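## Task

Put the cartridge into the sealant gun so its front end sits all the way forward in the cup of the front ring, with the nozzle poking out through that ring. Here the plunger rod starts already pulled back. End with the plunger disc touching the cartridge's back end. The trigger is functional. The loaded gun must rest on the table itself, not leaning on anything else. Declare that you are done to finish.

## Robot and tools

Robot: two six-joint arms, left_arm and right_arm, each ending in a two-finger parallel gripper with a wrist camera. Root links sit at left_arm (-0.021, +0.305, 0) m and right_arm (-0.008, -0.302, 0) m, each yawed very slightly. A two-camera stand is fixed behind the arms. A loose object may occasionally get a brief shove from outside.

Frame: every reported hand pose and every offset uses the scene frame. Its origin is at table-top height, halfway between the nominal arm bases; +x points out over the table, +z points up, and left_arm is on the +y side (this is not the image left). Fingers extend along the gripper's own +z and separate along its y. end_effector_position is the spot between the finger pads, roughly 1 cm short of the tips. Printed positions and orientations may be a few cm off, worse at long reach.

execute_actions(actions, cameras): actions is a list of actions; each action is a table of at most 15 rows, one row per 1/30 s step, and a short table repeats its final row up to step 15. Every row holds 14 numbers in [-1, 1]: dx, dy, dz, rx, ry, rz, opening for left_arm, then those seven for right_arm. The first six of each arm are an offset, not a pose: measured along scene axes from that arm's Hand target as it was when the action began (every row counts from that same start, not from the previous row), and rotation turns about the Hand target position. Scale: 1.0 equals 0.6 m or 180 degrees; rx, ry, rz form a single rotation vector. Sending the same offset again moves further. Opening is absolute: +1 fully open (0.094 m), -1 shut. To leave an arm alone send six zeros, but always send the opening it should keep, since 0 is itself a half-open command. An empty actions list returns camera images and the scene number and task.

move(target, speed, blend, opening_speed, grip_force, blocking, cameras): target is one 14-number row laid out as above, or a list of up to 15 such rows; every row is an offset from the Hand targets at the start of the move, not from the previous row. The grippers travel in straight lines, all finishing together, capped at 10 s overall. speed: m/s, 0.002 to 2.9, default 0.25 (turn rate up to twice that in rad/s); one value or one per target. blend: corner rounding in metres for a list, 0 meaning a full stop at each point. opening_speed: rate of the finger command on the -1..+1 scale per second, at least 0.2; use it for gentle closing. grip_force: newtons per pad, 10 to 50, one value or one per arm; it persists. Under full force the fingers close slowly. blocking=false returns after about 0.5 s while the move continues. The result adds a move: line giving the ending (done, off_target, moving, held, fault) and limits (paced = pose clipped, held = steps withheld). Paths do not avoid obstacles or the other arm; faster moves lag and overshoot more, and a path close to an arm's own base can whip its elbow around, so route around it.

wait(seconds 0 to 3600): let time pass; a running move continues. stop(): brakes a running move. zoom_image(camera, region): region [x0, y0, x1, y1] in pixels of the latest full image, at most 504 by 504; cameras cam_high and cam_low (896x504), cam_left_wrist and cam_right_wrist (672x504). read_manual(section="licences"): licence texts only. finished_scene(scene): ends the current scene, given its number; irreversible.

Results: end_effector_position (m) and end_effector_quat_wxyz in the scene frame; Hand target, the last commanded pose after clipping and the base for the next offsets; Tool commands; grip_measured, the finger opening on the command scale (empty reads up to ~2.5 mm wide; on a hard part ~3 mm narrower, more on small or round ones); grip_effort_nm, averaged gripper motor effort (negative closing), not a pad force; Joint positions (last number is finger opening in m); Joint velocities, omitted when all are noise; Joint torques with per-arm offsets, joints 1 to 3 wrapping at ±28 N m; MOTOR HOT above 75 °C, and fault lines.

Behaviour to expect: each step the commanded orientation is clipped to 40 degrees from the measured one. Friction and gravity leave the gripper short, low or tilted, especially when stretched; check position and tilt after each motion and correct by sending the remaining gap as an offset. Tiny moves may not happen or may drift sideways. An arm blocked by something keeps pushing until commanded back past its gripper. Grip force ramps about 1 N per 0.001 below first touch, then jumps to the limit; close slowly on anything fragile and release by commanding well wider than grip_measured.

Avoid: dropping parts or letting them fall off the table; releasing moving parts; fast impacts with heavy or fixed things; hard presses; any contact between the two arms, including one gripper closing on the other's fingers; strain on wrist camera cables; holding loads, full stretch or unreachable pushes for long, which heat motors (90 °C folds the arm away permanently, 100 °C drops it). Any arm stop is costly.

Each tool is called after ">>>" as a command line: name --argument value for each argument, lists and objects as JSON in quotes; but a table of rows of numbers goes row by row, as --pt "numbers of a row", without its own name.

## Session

Scene 1 done. Scene 2: the rod is already drawn back.

>>> execute_actions --actions '[]'

>>> zoom_image --camera "cam_high" --region '[200, 180, 640, 360]'

Scene clock: 0.00 s.
left_arm: end_effector_position=(+0.3695, +0.3442, +0.0893) grip_measured=+1.000 grip_effort_nm=n/a end_effector_quat_wxyz=(+0.564, -0.099, +0.817, +0.072) | right_arm: end_effector_position=(+0.3656, -0.3663, +0.0900) grip_measured=+1.000 grip_effort_nm=n/a end_effector_quat_wxyz=(+0.557, +0.165, +0.798, -0.162)
Joint positions: left_arm=[-0.03 1.53 0.379 0.778 -0.234 -0.085 0.094] | right_arm=[0.032 1.532 0.36 0.788 0.508 0.115 0.094]
Joint velocities: within noise
Joint torques (N m): no reading
Heat: left arm: 34 °C; right arm: 30 °C.
Hand target: left_arm +0.3709, +0.3441, +0.0917; +0.566, -0.099, +0.815, +0.071 | right_arm +0.3685, -0.3662, +0.0957; +0.564, +0.167, +0.793, -0.160
Tool commands: left_gripper/opening=+1.0 right_gripper/opening=+1.0

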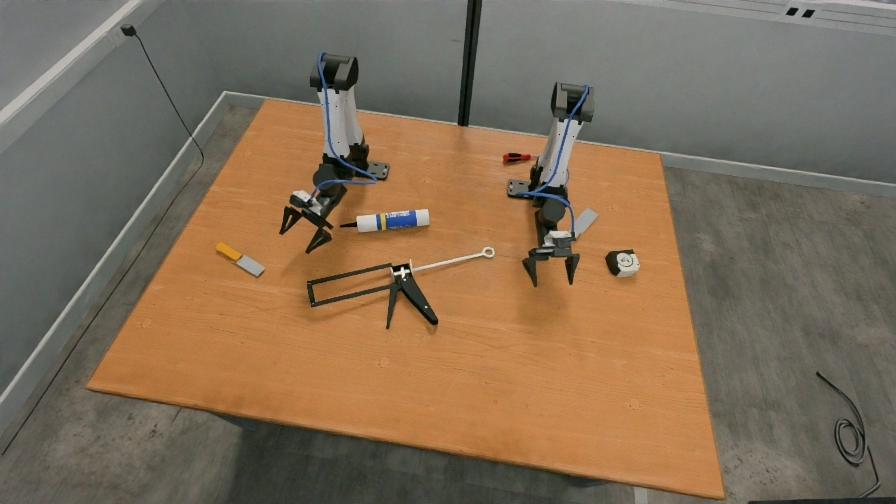

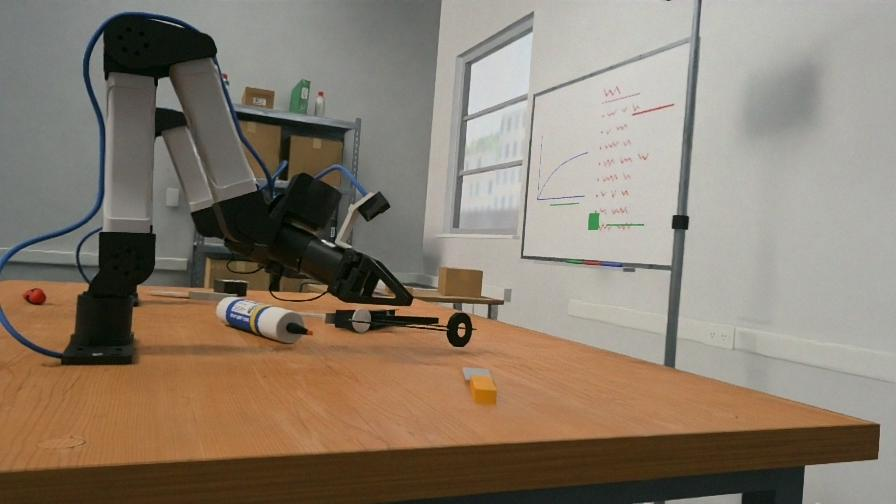

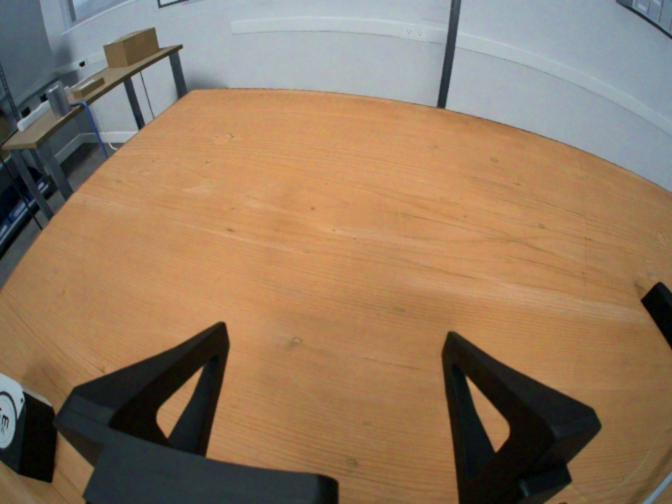

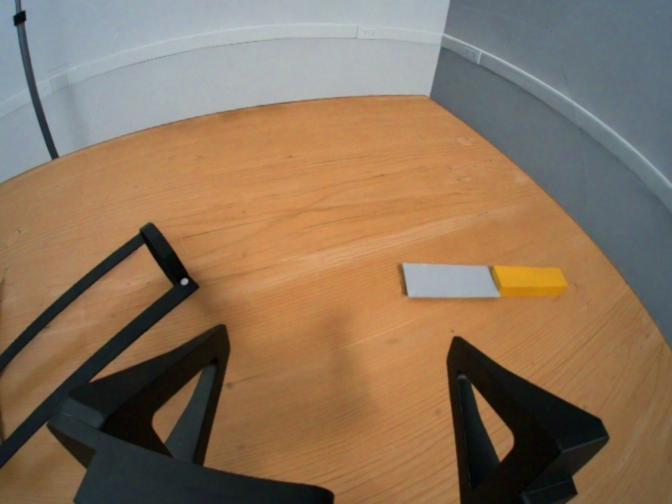

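Scaled by 1.145 from the camera's image (finer frame: 1280x720).

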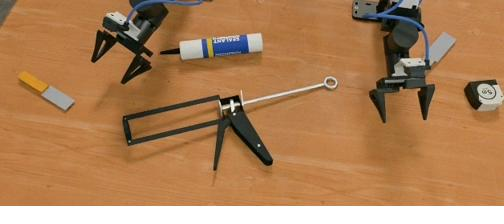

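>>> move --pt "0.0 0.1 0.25 0 0 0 1 0 0.1 0.2 0 0 0 1" --pt "-0.1 0.1 0.3 0 0 0 1 -0.05 0.45 0.42 0 0.4 0 1" --blend '[0.03,0]' --cameras '["all"]'

Scene clock: 8.33 s.
left_arm: end_effector_position=(+0.3116, +0.4030, +0.2562) grip_measured=+1.000 grip_effort_nm=-0.02 end_effector_quat_wxyz=(+0.552, -0.107, +0.824, +0.066) | right_arm: end_effector_position=(+0.3385, -0.1010, +0.3465) grip_measured=+1.000 grip_effort_nm=0.00 end_effector_quat_wxyz=(+0.357, -0.037, +0.932, -0.055)
Joint positions: left_arm=[0.293 0.95 0.8 -0.242 0.068 0.018 0.094] | right_arm=[0.727 1.844 2.349 -1.541 0.536 0.519 0.094]
Joint torques (N m): left_arm=[0.85 -3.54 8.91 2.29 0.16 0.24] | right_arm=[0.54 -7.36 8.12 0.98 0.26 0.06]
Heat: left arm: 35 °C; right arm: 32 °C.
Hand target: left_arm +0.3110, +0.4040, +0.2715; +0.566, -0.099, +0.816, +0.071 | right_arm +0.3385, -0.0961, +0.3477; +0.052, +0.028, +0.978, -0.201
Off the commanded pose: left_arm 0.016 m, 2 deg | right_arm 0.005 m, 48 deg; orientation clipped.
joint sent to its limit (right arm) — joint 4 (wrist pitch), lower limit. The joint targets are off in orientation, not in position.
move: off_target (left_arm, right_arm); limits=paced

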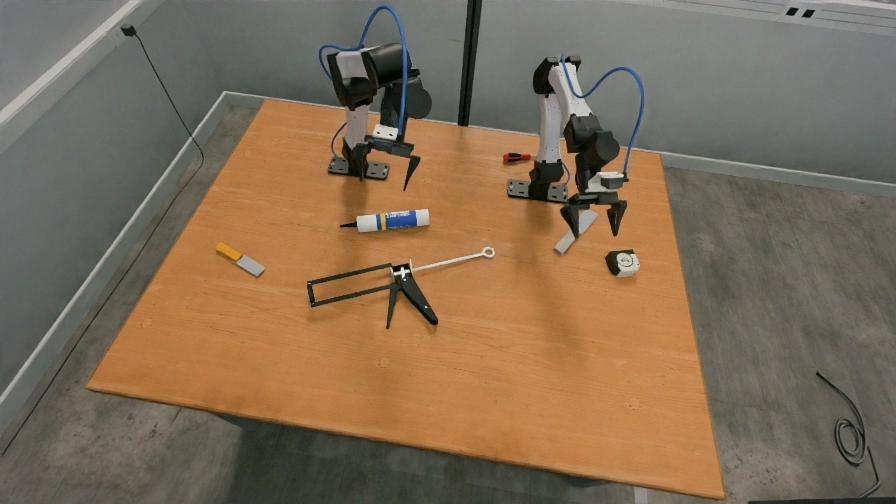

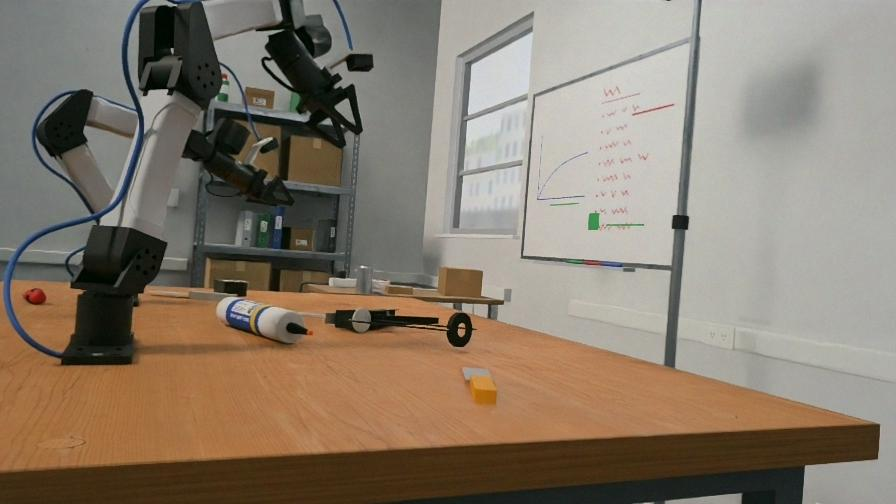

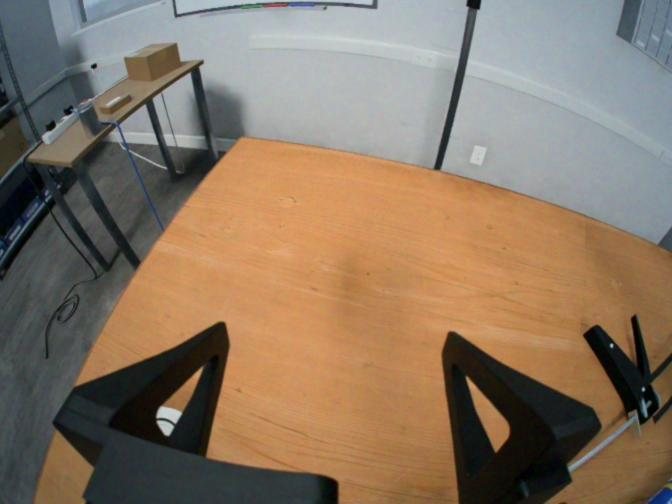

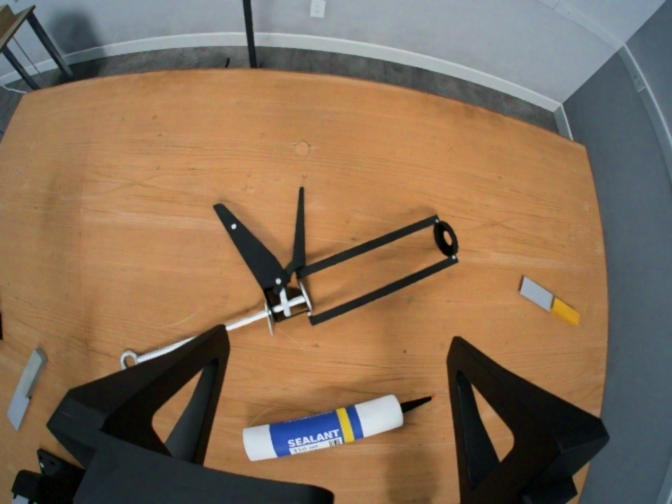

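>>> execute_actions --actions '[]' --cameras '["all"]'

Scene clock: 14.53 s.
left_arm: end_effector_position=(+0.3116, +0.4030, +0.2562) grip_measured=+1.000 grip_effort_nm=-0.02 end_effector_quat_wxyz=(+0.552, -0.107, +0.824, +0.066) | right_arm: end_effector_position=(+0.3384, -0.1010, +0.3465) grip_measured=+1.000 grip_effort_nm=0.00 end_effector_quat_wxyz=(+0.357, -0.037, +0.932, -0.055)
Joint positions: left_arm=[0.293 0.95 0.8 -0.242 0.068 0.018 0.094] | right_arm=[0.727 1.844 2.349 -1.541 0.536 0.519 0.094]
Joint velocities: within noise
Joint torques (N m): left_arm=[0.85 -3.54 8.92 2.28 0.16 0.24] | right_arm=[0.5 -7.36 8.18 1.03 0.23 -0.01]
Heat: left arm: 35 °C; right arm: 33 °C.
Hand target: left_arm +0.3110, +0.4041, +0.2716; +0.566, -0.099, +0.815, +0.071 | right_arm +0.3385, -0.0961, +0.3477; +0.052, +0.028, +0.978, -0.202
Tool commands: left_gripper/opening=+1.0 right_gripper/opening=+1.0
Off the commanded pose: left_arm 0.016 m, 2 deg | right_arm 0.005 m, 48 deg; orientation clipped.

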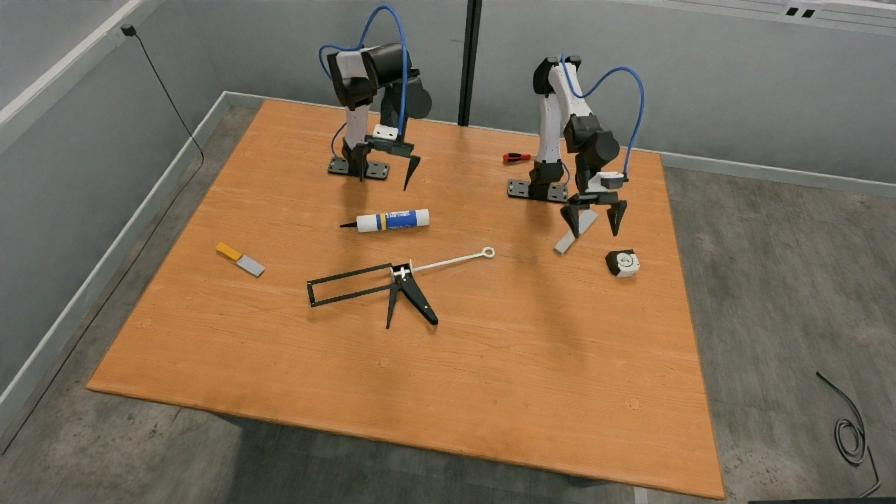

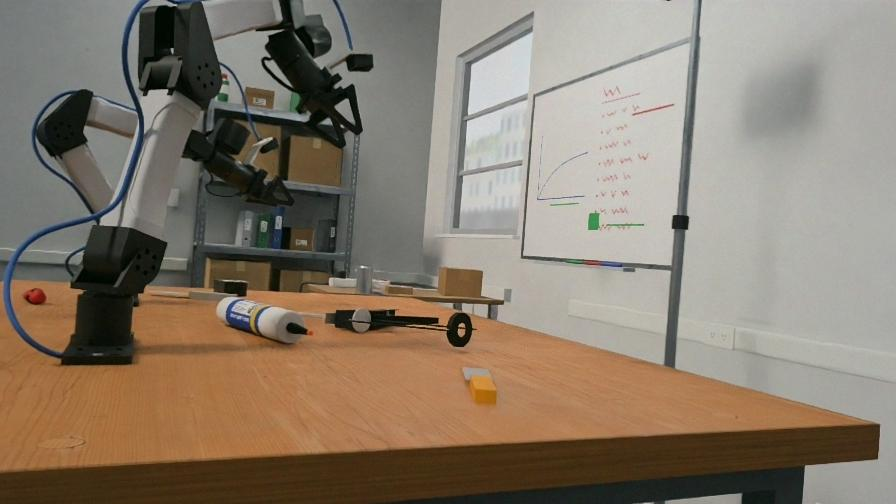

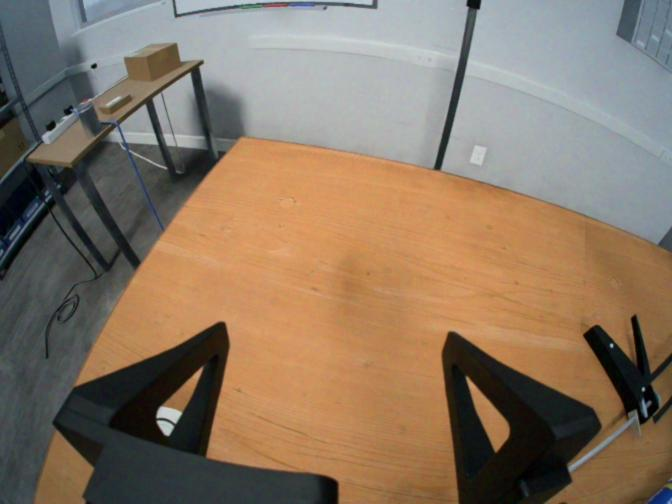

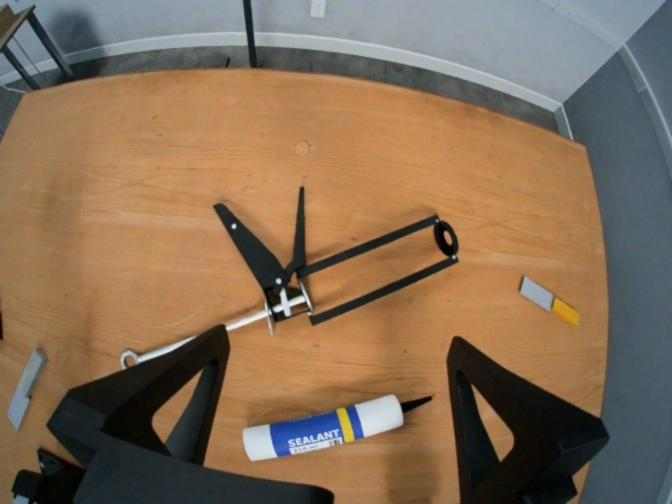

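>>> move --target '[0,0,0,0,0,0,1,-0.1863,-0.0723,-0.2795,0.1314,-0.0560,-0.3926,1]' --speed 0.3 --cameras '["cam_right_wrist","cam_high"]'

Scene clock: 25.43 s.
left_arm: end_effector_position=(+0.3116, +0.4030, +0.2562) grip_measured=+1.000 grip_effort_nm=-0.02 end_effector_quat_wxyz=(+0.552, -0.107, +0.824, +0.066) | right_arm: end_effector_position=(+0.2288, -0.1372, +0.1766) grip_measured=+1.000 grip_effort_nm=-0.01 end_effector_quat_wxyz=(+0.002, +0.601, +0.799, -0.010)
Joint positions: left_arm=[0.293 0.95 0.8 -0.242 0.068 0.018 0.094] | right_arm=[0.591 1.667 1.619 -1.542 0.009 1.903 0.094]
Joint torques (N m): left_arm=[0.85 -3.54 8.91 2.28 0.15 0.24] | right_arm=[-0.73 -10.19 4.83 0.16 0.04 0.21]
Heat: left arm: 35 °C; right arm: 34 °C.
Hand target: left_arm +0.3110, +0.4041, +0.2716; +0.566, -0.099, +0.815, +0.071 | right_arm +0.2266, -0.1396, +0.1800; +0.000, +0.610, +0.793, +0.000
Off the commanded pose: left_arm 0.015 m, 2 deg | right_arm 0.005 m, 2 deg.
move: done
Images, in order (width x height): cam_high 896x504, cam_right_wrist 672x504.

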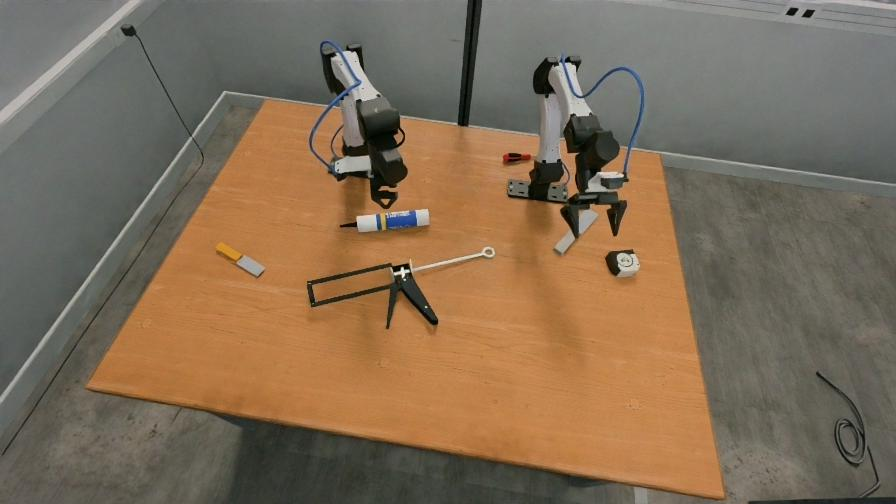

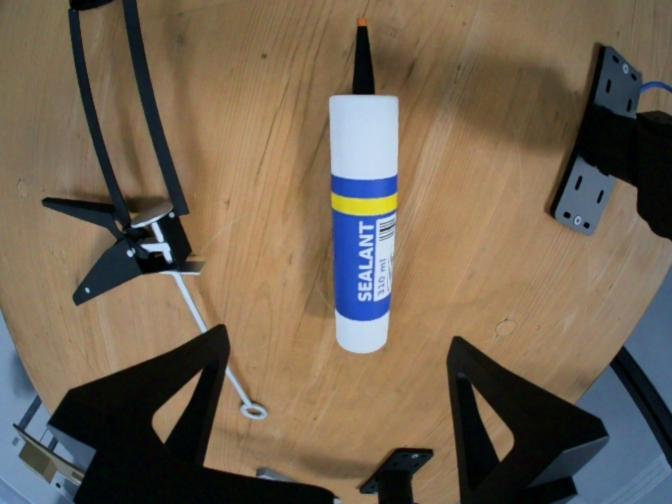

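>>> move --target '[0,0,0,0,0,0,1,-0.0302,0.0018,-0.1277,0,0,0.0106,1]' --speed 0.15 --cameras '["cam_right_wrist"]'

Scene clock: 31.63 s.
left_arm: end_effector_position=(+0.3116, +0.4030, +0.2562) grip_measured=+1.000 grip_effort_nm=-0.02 end_effector_quat_wxyz=(+0.552, -0.107, +0.824, +0.066) | right_arm: end_effector_position=(+0.2104, -0.1413, +0.1008) grip_measured=+1.000 grip_effort_nm=-0.01 end_effector_quat_wxyz=(-0.001, +0.595, +0.804, -0.014)
Joint positions: left_arm=[0.293 0.95 0.8 -0.242 0.068 0.018 0.094] | right_arm=[0.616 1.598 1.244 -1.244 0.006 1.911 0.094]
Joint torques (N m): left_arm=[0.84 -3.54 8.91 2.28 0.15 0.24] | right_arm=[0.84 -9.76 4.81 0.2 0.08 0.24]
Heat: left arm: 35 °C; right arm: 35 °C.
Hand target: left_arm +0.3110, +0.4041, +0.2716; +0.566, -0.099, +0.815, +0.071 | right_arm +0.2086, -0.1384, +0.1033; +0.000, +0.596, +0.803, +0.000
Off the commanded pose: left_arm 0.015 m, 2 deg | right_arm 0.004 m, 2 deg.
move: done

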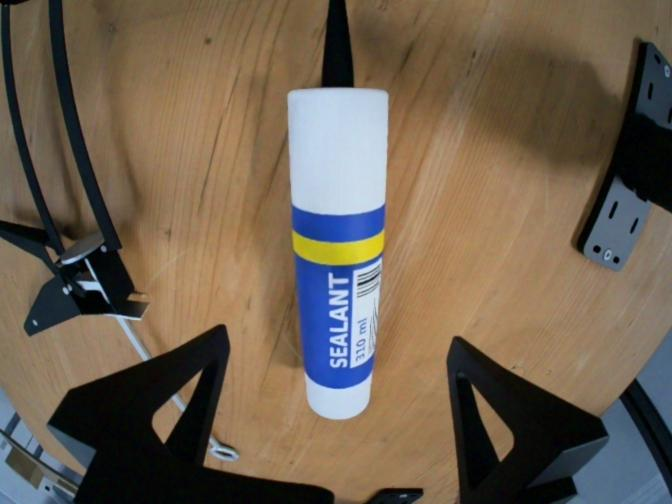

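>>> move --target '[0,0,0,0,0,0,1,0,0.003,-0.068,0,0,0,1]' --speed 0.15 --cameras '["cam_right_wrist"]'

>>> move --target '[0,0,0,0,0,0,1,0,0.002,-0.042,0,0,0,1]' --speed 0.08 --cameras '["cam_right_wrist"]'

Scene clock: 35.27 s.
left_arm: end_effector_position=(+0.3116, +0.4030, +0.2562) grip_measured=+1.000 grip_effort_nm=-0.02 end_effector_quat_wxyz=(+0.552, -0.107, +0.824, +0.066) | right_arm: end_effector_position=(+0.2111, -0.1389, +0.0683) grip_measured=+1.000 grip_effort_nm=0.00 end_effector_quat_wxyz=(+0.004, +0.595, +0.804, +0.002)
Joint positions: left_arm=[0.293 0.95 0.8 -0.242 0.068 0.018 0.094] | right_arm=[0.621 1.597 1.112 -1.081 0.006 1.917 0.094]
Joint torques (N m): left_arm=[0.85 -3.54 8.92 2.28 0.15 0.24] | right_arm=[1.14 -6.45 4.94 0.32 0.05 0.18]
Heat: left arm: 35 °C; right arm: 36 °C.
Hand target: left_arm +0.3110, +0.4041, +0.2716; +0.566, -0.099, +0.815, +0.071 | right_arm +0.2085, -0.1367, +0.0625; +0.000, +0.596, +0.803, +0.000
Off the commanded pose: left_arm 0.015 m, 2 deg | right_arm 0.007 m, 0 deg.
move: done

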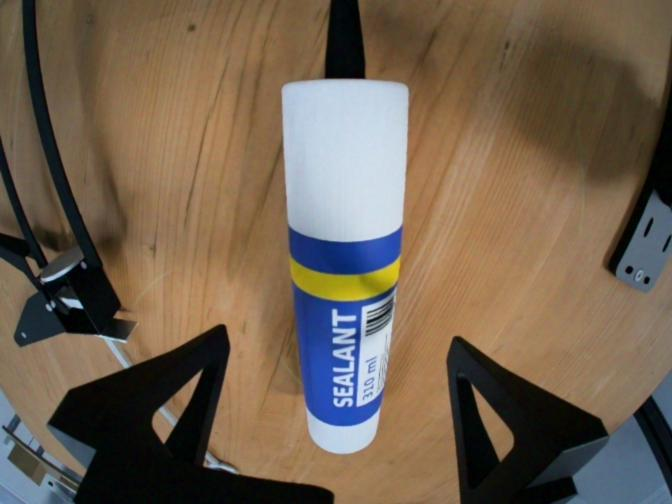

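Scene clock: 36.40 s.
left_arm: end_effector_position=(+0.3116, +0.4030, +0.2562) grip_measured=+1.000 grip_effort_nm=-0.02 end_effector_quat_wxyz=(+0.552, -0.107, +0.824, +0.066) | right_arm: end_effector_position=(+0.2119, -0.1371, +0.0452) grip_measured=+1.000 grip_effort_nm=0.00 end_effector_quat_wxyz=(+0.005, +0.595, +0.804, +0.006)
Joint positions: left_arm=[0.293 0.95 0.8 -0.242 0.068 0.018 0.094] | right_arm=[0.624 1.622 1.042 -0.978 0.006 1.921 0.094]
Joint torques (N m): left_arm=[0.85 -3.55 8.92 2.28 0.15 0.24] | right_arm=[0.75 -5.86 4.57 0.3 0.08 0.2]
Heat: left arm: 35 °C; right arm: 36 °C.
Hand target: left_arm +0.3110, +0.4041, +0.2716; +0.566, -0.099, +0.815, +0.071 | right_arm +0.2086, -0.1355, +0.0374; +0.000, +0.596, +0.803, +0.000
Off the commanded pose: left_arm 0.015 m, 2 deg | right_arm 0.009 m, 1 deg.
move: done

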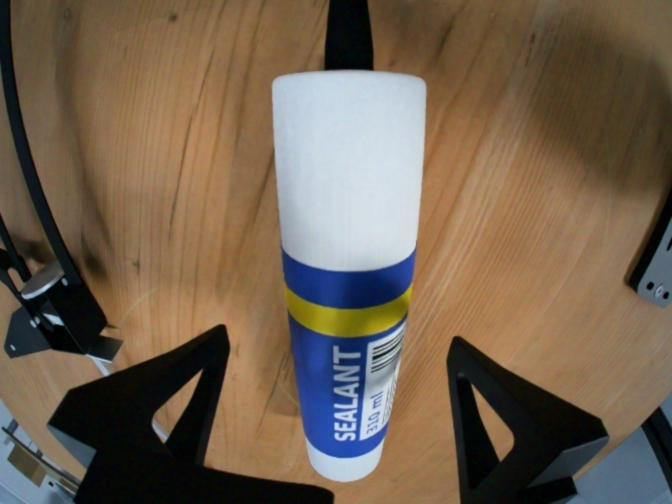

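>>> move --target '[0,0,0,0,0,0,1,-0.003,0,-0.014,0,0,0,1]' --speed 0.08 --cameras '["cam_right_wrist"]'

Scene clock: 38.00 s.
left_arm: end_effector_position=(+0.3116, +0.4030, +0.2562) grip_measured=+1.000 grip_effort_nm=-0.02 end_effector_quat_wxyz=(+0.552, -0.107, +0.824, +0.066) | right_arm: end_effector_position=(+0.2101, -0.1369, +0.0366) grip_measured=+1.000 grip_effort_nm=0.00 end_effector_quat_wxyz=(+0.005, +0.595, +0.804, +0.005)
Joint positions: left_arm=[0.293 0.95 0.8 -0.242 0.068 0.018 0.094] | right_arm=[0.629 1.63 1.014 -0.942 0.006 1.924 0.094]
Joint torques (N m): left_arm=[0.87 -3.54 8.91 2.28 0.15 0.24] | right_arm=[0.88 -5.96 4.68 0.27 0.1 0.19]
Heat: left arm: 34 °C; right arm: 35 °C.
Hand target: left_arm +0.3110, +0.4041, +0.2716; +0.566, -0.099, +0.815, +0.071 | right_arm +0.2067, -0.1354, +0.0290; +0.000, +0.596, +0.803, +0.000
Off the commanded pose: left_arm 0.015 m, 2 deg | right_arm 0.008 m, 1 deg.
move: done

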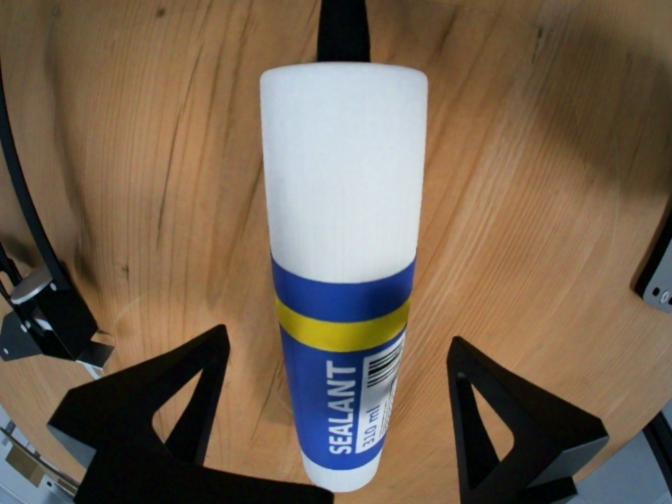

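>>> move --target '[0,0,0,0,0,0,1,0,0,0,0,0,0,-0.05]' --grip_force '[50,20]' --opening_speed 0.5

>>> move --target '[0,0,0,0,0,0,1,0,0,0,0,0,0,-0.1]' --grip_force '[50,30]' --cameras '["cam_right_wrist"]'

Scene clock: 42.97 s.
left_arm: end_effector_position=(+0.3116, +0.4030, +0.2562) grip_measured=+1.000 grip_effort_nm=-0.02 end_effector_quat_wxyz=(+0.552, -0.107, +0.824, +0.066) | right_arm: end_effector_position=(+0.2104, -0.1366, +0.0366) grip_measured=+0.000 grip_effort_nm=-0.43 end_effector_quat_wxyz=(+0.005, +0.595, +0.804, +0.006)
Joint positions: left_arm=[0.293 0.95 0.8 -0.242 0.068 0.018 0.094] | right_arm=[0.629 1.63 1.014 -0.941 0.006 1.925 0.047]
Joint torques (N m): left_arm=[0.85 -3.54 8.92 2.28 0.15 0.24] | right_arm=[0.85 -5.74 4.66 0.32 0.09 0.23]
Heat: left arm: 34 °C; right arm: 35 °C.
Hand target: left_arm +0.3110, +0.4041, +0.2716; +0.566, -0.099, +0.815, +0.071 | right_arm +0.2068, -0.1354, +0.0290; +0.000, +0.596, +0.803, +0.000
Off the commanded pose: left_arm 0.015 m, 2 deg | right_arm 0.009 m, 1 deg.
grip_force (N): 50, 20
move: done

Scene clock: 43.47 s.
left_arm: end_effector_position=(+0.3116, +0.4030, +0.2562) grip_measured=+1.000 grip_effort_nm=-0.02 end_effector_quat_wxyz=(+0.552, -0.107, +0.824, +0.066) | right_arm: end_effector_position=(+0.2104, -0.1366, +0.0366) grip_measured=-0.021 grip_effort_nm=-0.66 end_effector_quat_wxyz=(+0.005, +0.595, +0.804, +0.006)
Joint positions: left_arm=[0.293 0.95 0.8 -0.242 0.068 0.018 0.094] | right_arm=[0.629 1.63 1.014 -0.941 0.006 1.925 0.046]
Joint torques (N m): left_arm=[0.84 -3.55 8.91 2.28 0.15 0.24] | right_arm=[0.87 -6.01 4.52 0.22 0.07 0.21]
Heat: left arm: 34 °C; right arm: 35 °C.
Hand target: left_arm +0.3110, +0.4041, +0.2716; +0.566, -0.099, +0.815, +0.071 | right_arm +0.2068, -0.1354, +0.0290; +0.000, +0.596, +0.803, +0.000
Off the commanded pose: left_arm 0.015 m, 2 deg | right_arm 0.009 m, 1 deg.
grip_force (N): 50, 30
move: done

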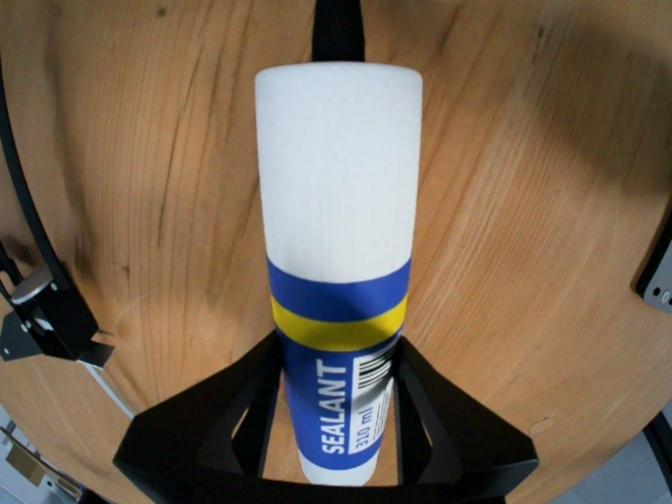

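>>> move --pt "0 0 0 0 0 0 1 0 0 0.15 0 0 0 -0.1" --pt "0 0 0 0 0 0 1 0.367 -0.018 0.217 0.0518 0.0202 0.05 -0.1" --speed 0.15 --blend '[0.02,0]' --cameras '["all"]'

Scene clock: 49.03 s.
left_arm: end_effector_position=(+0.3116, +0.4030, +0.2562) grip_measured=+1.000 grip_effort_nm=-0.02 end_effector_quat_wxyz=(+0.552, -0.107, +0.824, +0.066) | right_arm: end_effector_position=(+0.4207, -0.1499, +0.1475) grip_measured=-0.023 grip_effort_nm=-0.66 end_effector_quat_wxyz=(-0.027, +0.539, +0.838, +0.087)
Joint positions: left_arm=[0.293 0.95 0.8 -0.242 0.068 0.018 0.094] | right_arm=[0.259 2.272 2.341 -1.545 -0.155 1.432 0.046]
Joint torques (N m): left_arm=[0.84 -3.55 8.91 2.28 0.15 0.24] | right_arm=[-0.18 -13.09 10.58 0.2 -0.18 -0.03]
Heat: left arm: 34 °C; right arm: 36 °C.
Hand target: left_arm +0.3110, +0.4041, +0.2716; +0.566, -0.099, +0.815, +0.071 | right_arm +0.4271, -0.1463, +0.1591; -0.074, +0.529, +0.844, +0.047
Off the commanded pose: left_arm 0.015 m, 2 deg | right_arm 0.014 m, 7 deg.
joint sent to its limit (right arm) — joint 4 (wrist pitch), lower limit. The joint targets are off in orientation, not in position.
grip_force (N): 50, 30
move: off_target (right_arm)

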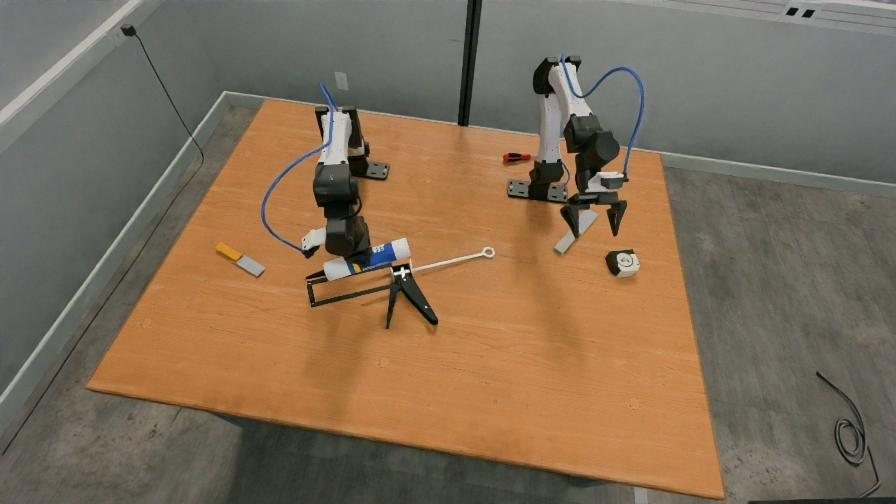

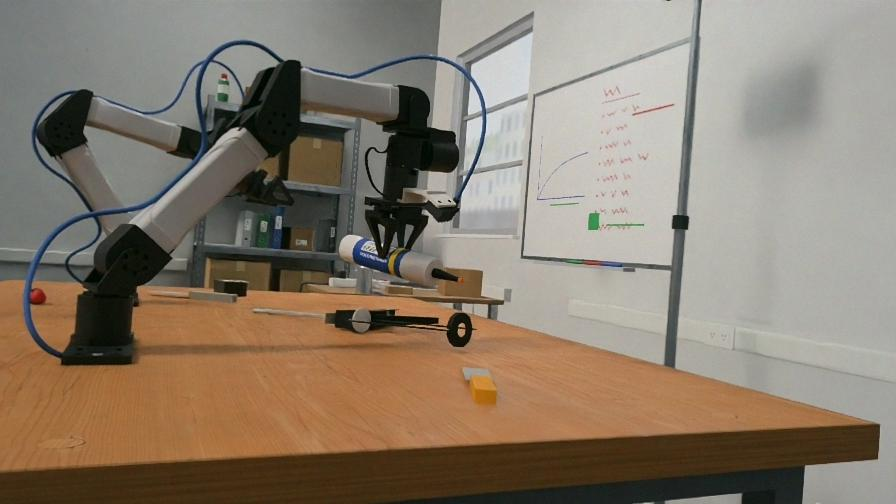

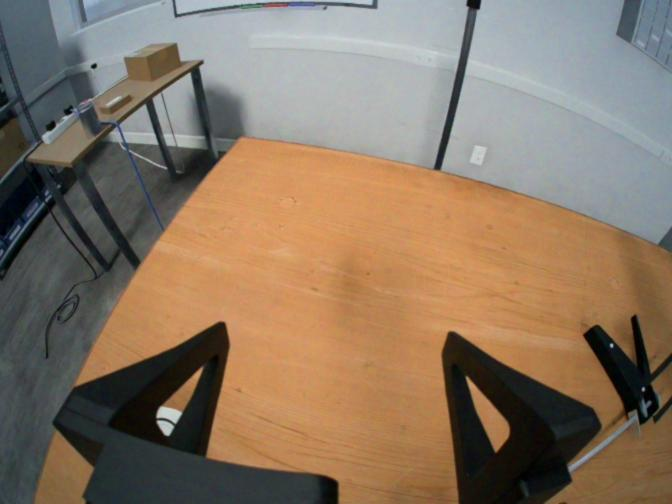

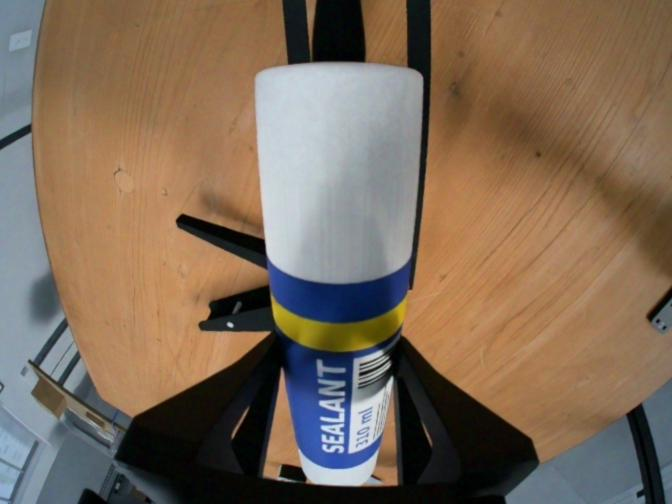

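>>> move --target '[0,0,0,0,0,0,1,0.0142,-0.007,-0.0568,0,0,0,-0.1]' --speed 0.12 --cameras '["cam_high","cam_low","cam_right_wrist"]'

Scene clock: 61.00 s.
left_arm: end_effector_position=(+0.3116, +0.4030, +0.2562) grip_measured=+1.000 grip_effort_nm=-0.02 end_effector_quat_wxyz=(+0.552, -0.107, +0.824, +0.066) | right_arm: end_effector_position=(+0.4271, -0.1523, +0.1130) grip_measured=-0.023 grip_effort_nm=-0.67 end_effector_quat_wxyz=(-0.050, +0.535, +0.841, +0.061)
Joint positions: left_arm=[0.293 0.95 0.8 -0.242 0.068 0.018 0.094] | right_arm=[0.25 2.364 2.364 -1.546 -0.156 1.408 0.046]
Joint torques (N m): left_arm=[0.87 -3.54 8.92 2.28 0.15 0.24] | right_arm=[-0.73 -13.86 10.43 0.1 -0.17 0.01]
Heat: left arm: 35 °C; right arm: 41 °C.
Hand target: left_arm +0.3110, +0.4041, +0.2716; +0.566, -0.099, +0.815, +0.071 | right_arm +0.4355, -0.1504, +0.1251; -0.074, +0.529, +0.844, +0.047
Off the commanded pose: left_arm 0.015 m, 2 deg | right_arm 0.015 m, 3 deg.
joint sent to its limit (right arm) — joint 4 (wrist pitch), lower limit. The joint targets are off in orientation, not in position.
grip_force (N): 50, 30
move: off_target (right_arm)

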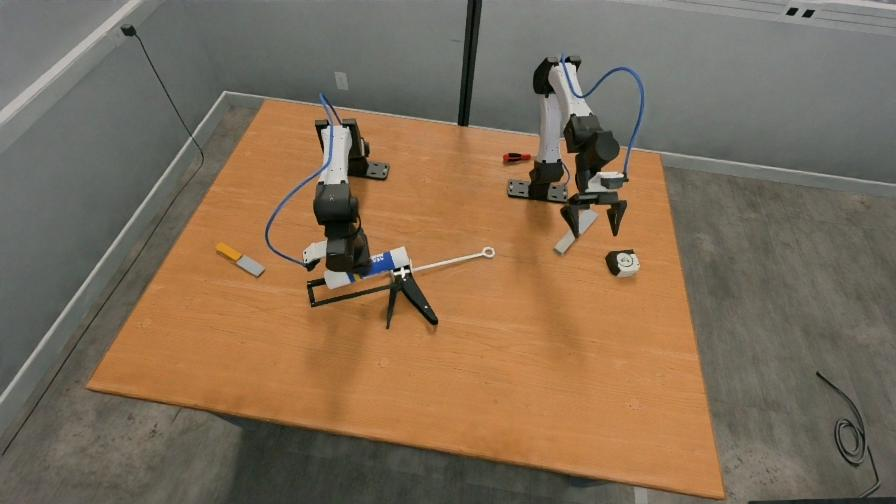

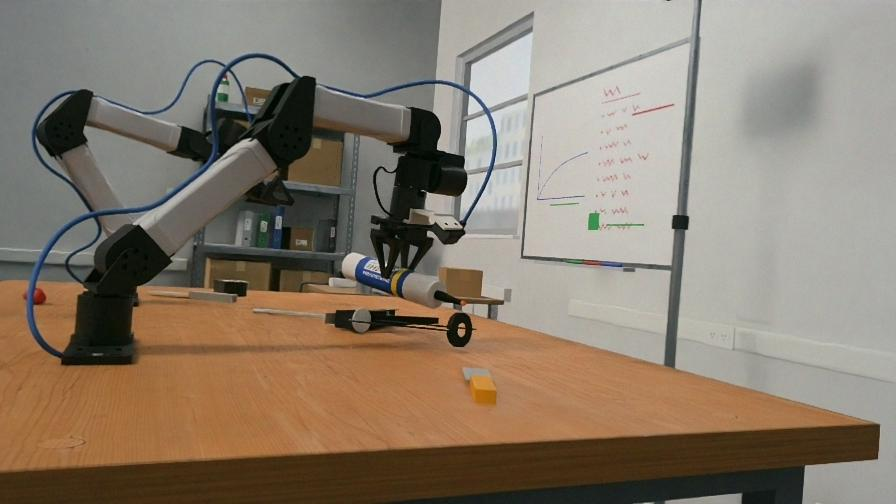

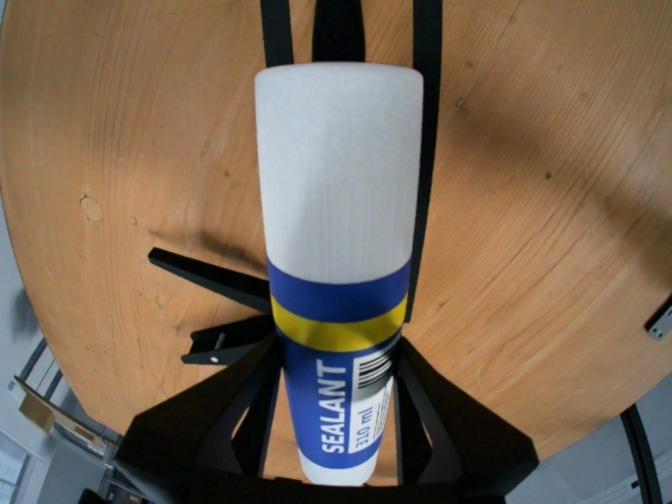

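>>> zoom_image --camera "cam_right_wrist" --region '[220, 0, 480, 340]'

>>> zoom_image --camera "cam_high" --region '[290, 240, 420, 320]'

Scaled by 1.482 from the camera's image (finer frame: 960x720).

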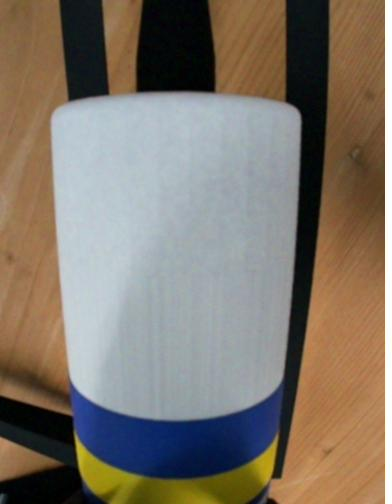

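Scaled by 3.877 from the camera's image (finer frame: 1280x720).

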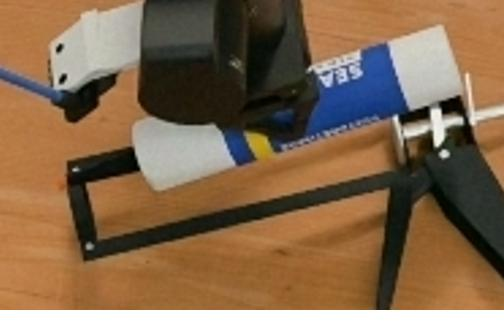

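>>> move --target '[0,0,0,0,0,0,1,-0.0108,0.0225,-0.05,0,0,0,-0.1]' --speed 0.1 --cameras '["cam_high","cam_low","cam_right_wrist"]'

>>> zoom_image --camera "cam_high" --region '[290, 240, 420, 320]'

>>> zoom_image --camera "cam_low" --region '[300, 200, 520, 380]'

Scene clock: 69.70 s.
left_arm: end_effector_position=(+0.3116, +0.4030, +0.2562) grip_measured=+1.000 grip_effort_nm=-0.02 end_effector_quat_wxyz=(+0.552, -0.107, +0.824, +0.066) | right_arm: end_effector_position=(+0.4235, -0.1447, +0.0867) grip_measured=-0.023 grip_effort_nm=-0.67 end_effector_quat_wxyz=(-0.070, +0.530, +0.844, +0.038)
Joint positions: left_arm=[0.293 0.95 0.8 -0.242 0.068 0.018 0.094] | right_arm=[0.268 2.424 2.364 -1.546 -0.156 1.409 0.046]
Joint torques (N m): left_arm=[0.85 -3.54 8.91 2.28 0.15 0.24] | right_arm=[0.64 -13.87 9.94 -0.1 -0.12 0.19]
Heat: left arm: 36 °C; right arm: 43 °C.
Hand target: left_arm +0.3110, +0.4041, +0.2716; +0.566, -0.099, +0.815, +0.071 | right_arm +0.4290, -0.1369, +0.0951; -0.074, +0.529, +0.844, +0.047
Off the commanded pose: left_arm 0.015 m, 2 deg | right_arm 0.013 m, 1 deg.
joint sent to its limit (right arm) — joint 4 (wrist pitch), lower limit. The joint targets still meet the commanded pose.
grip_force (N): 50, 30
move: off_target (right_arm)

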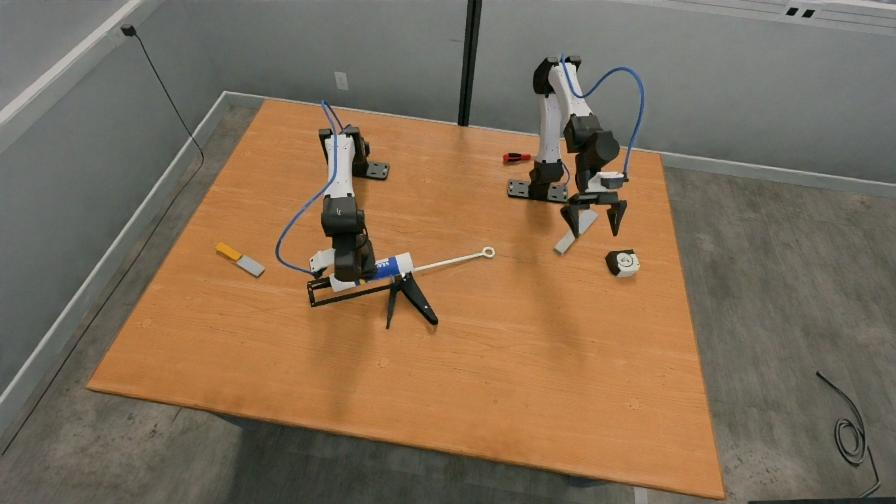

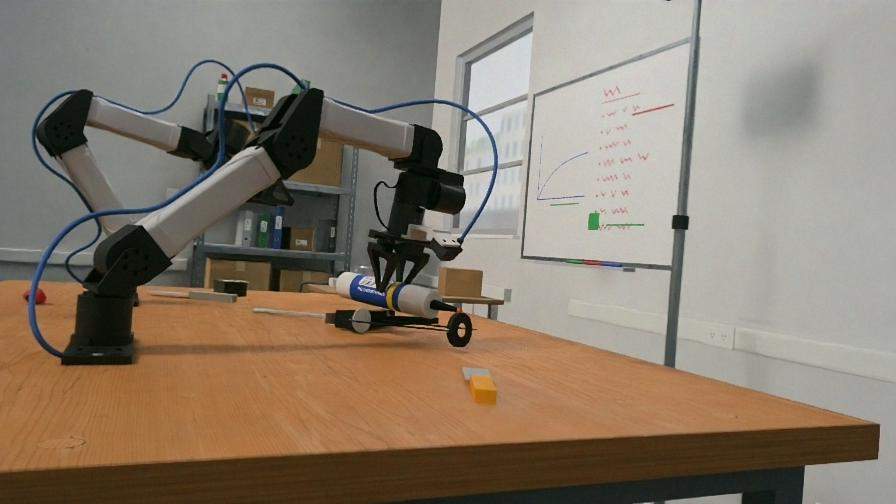

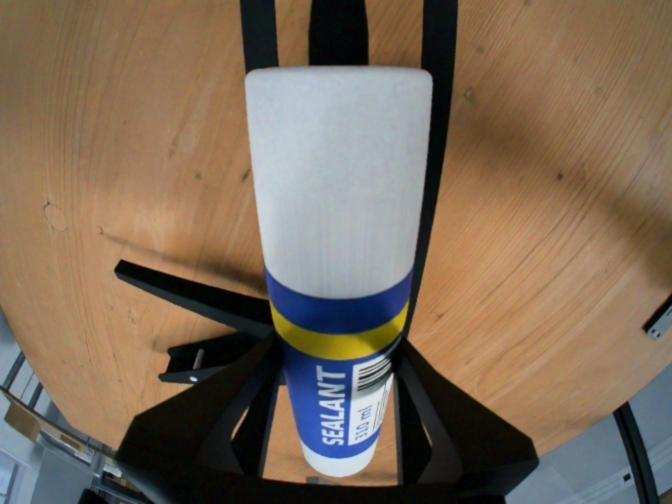

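Scaled by 3.877 from the camera's image (finer frame: 1280x720).

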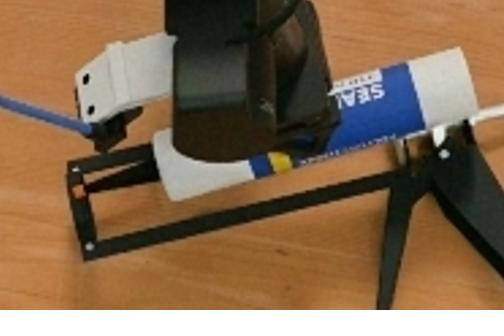

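Scaled by 2.291 from the camera's image (finer frame: 1280x720).

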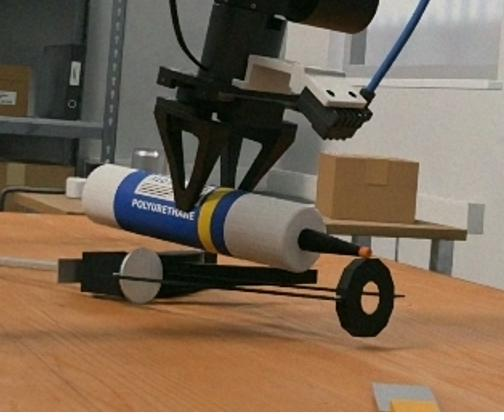

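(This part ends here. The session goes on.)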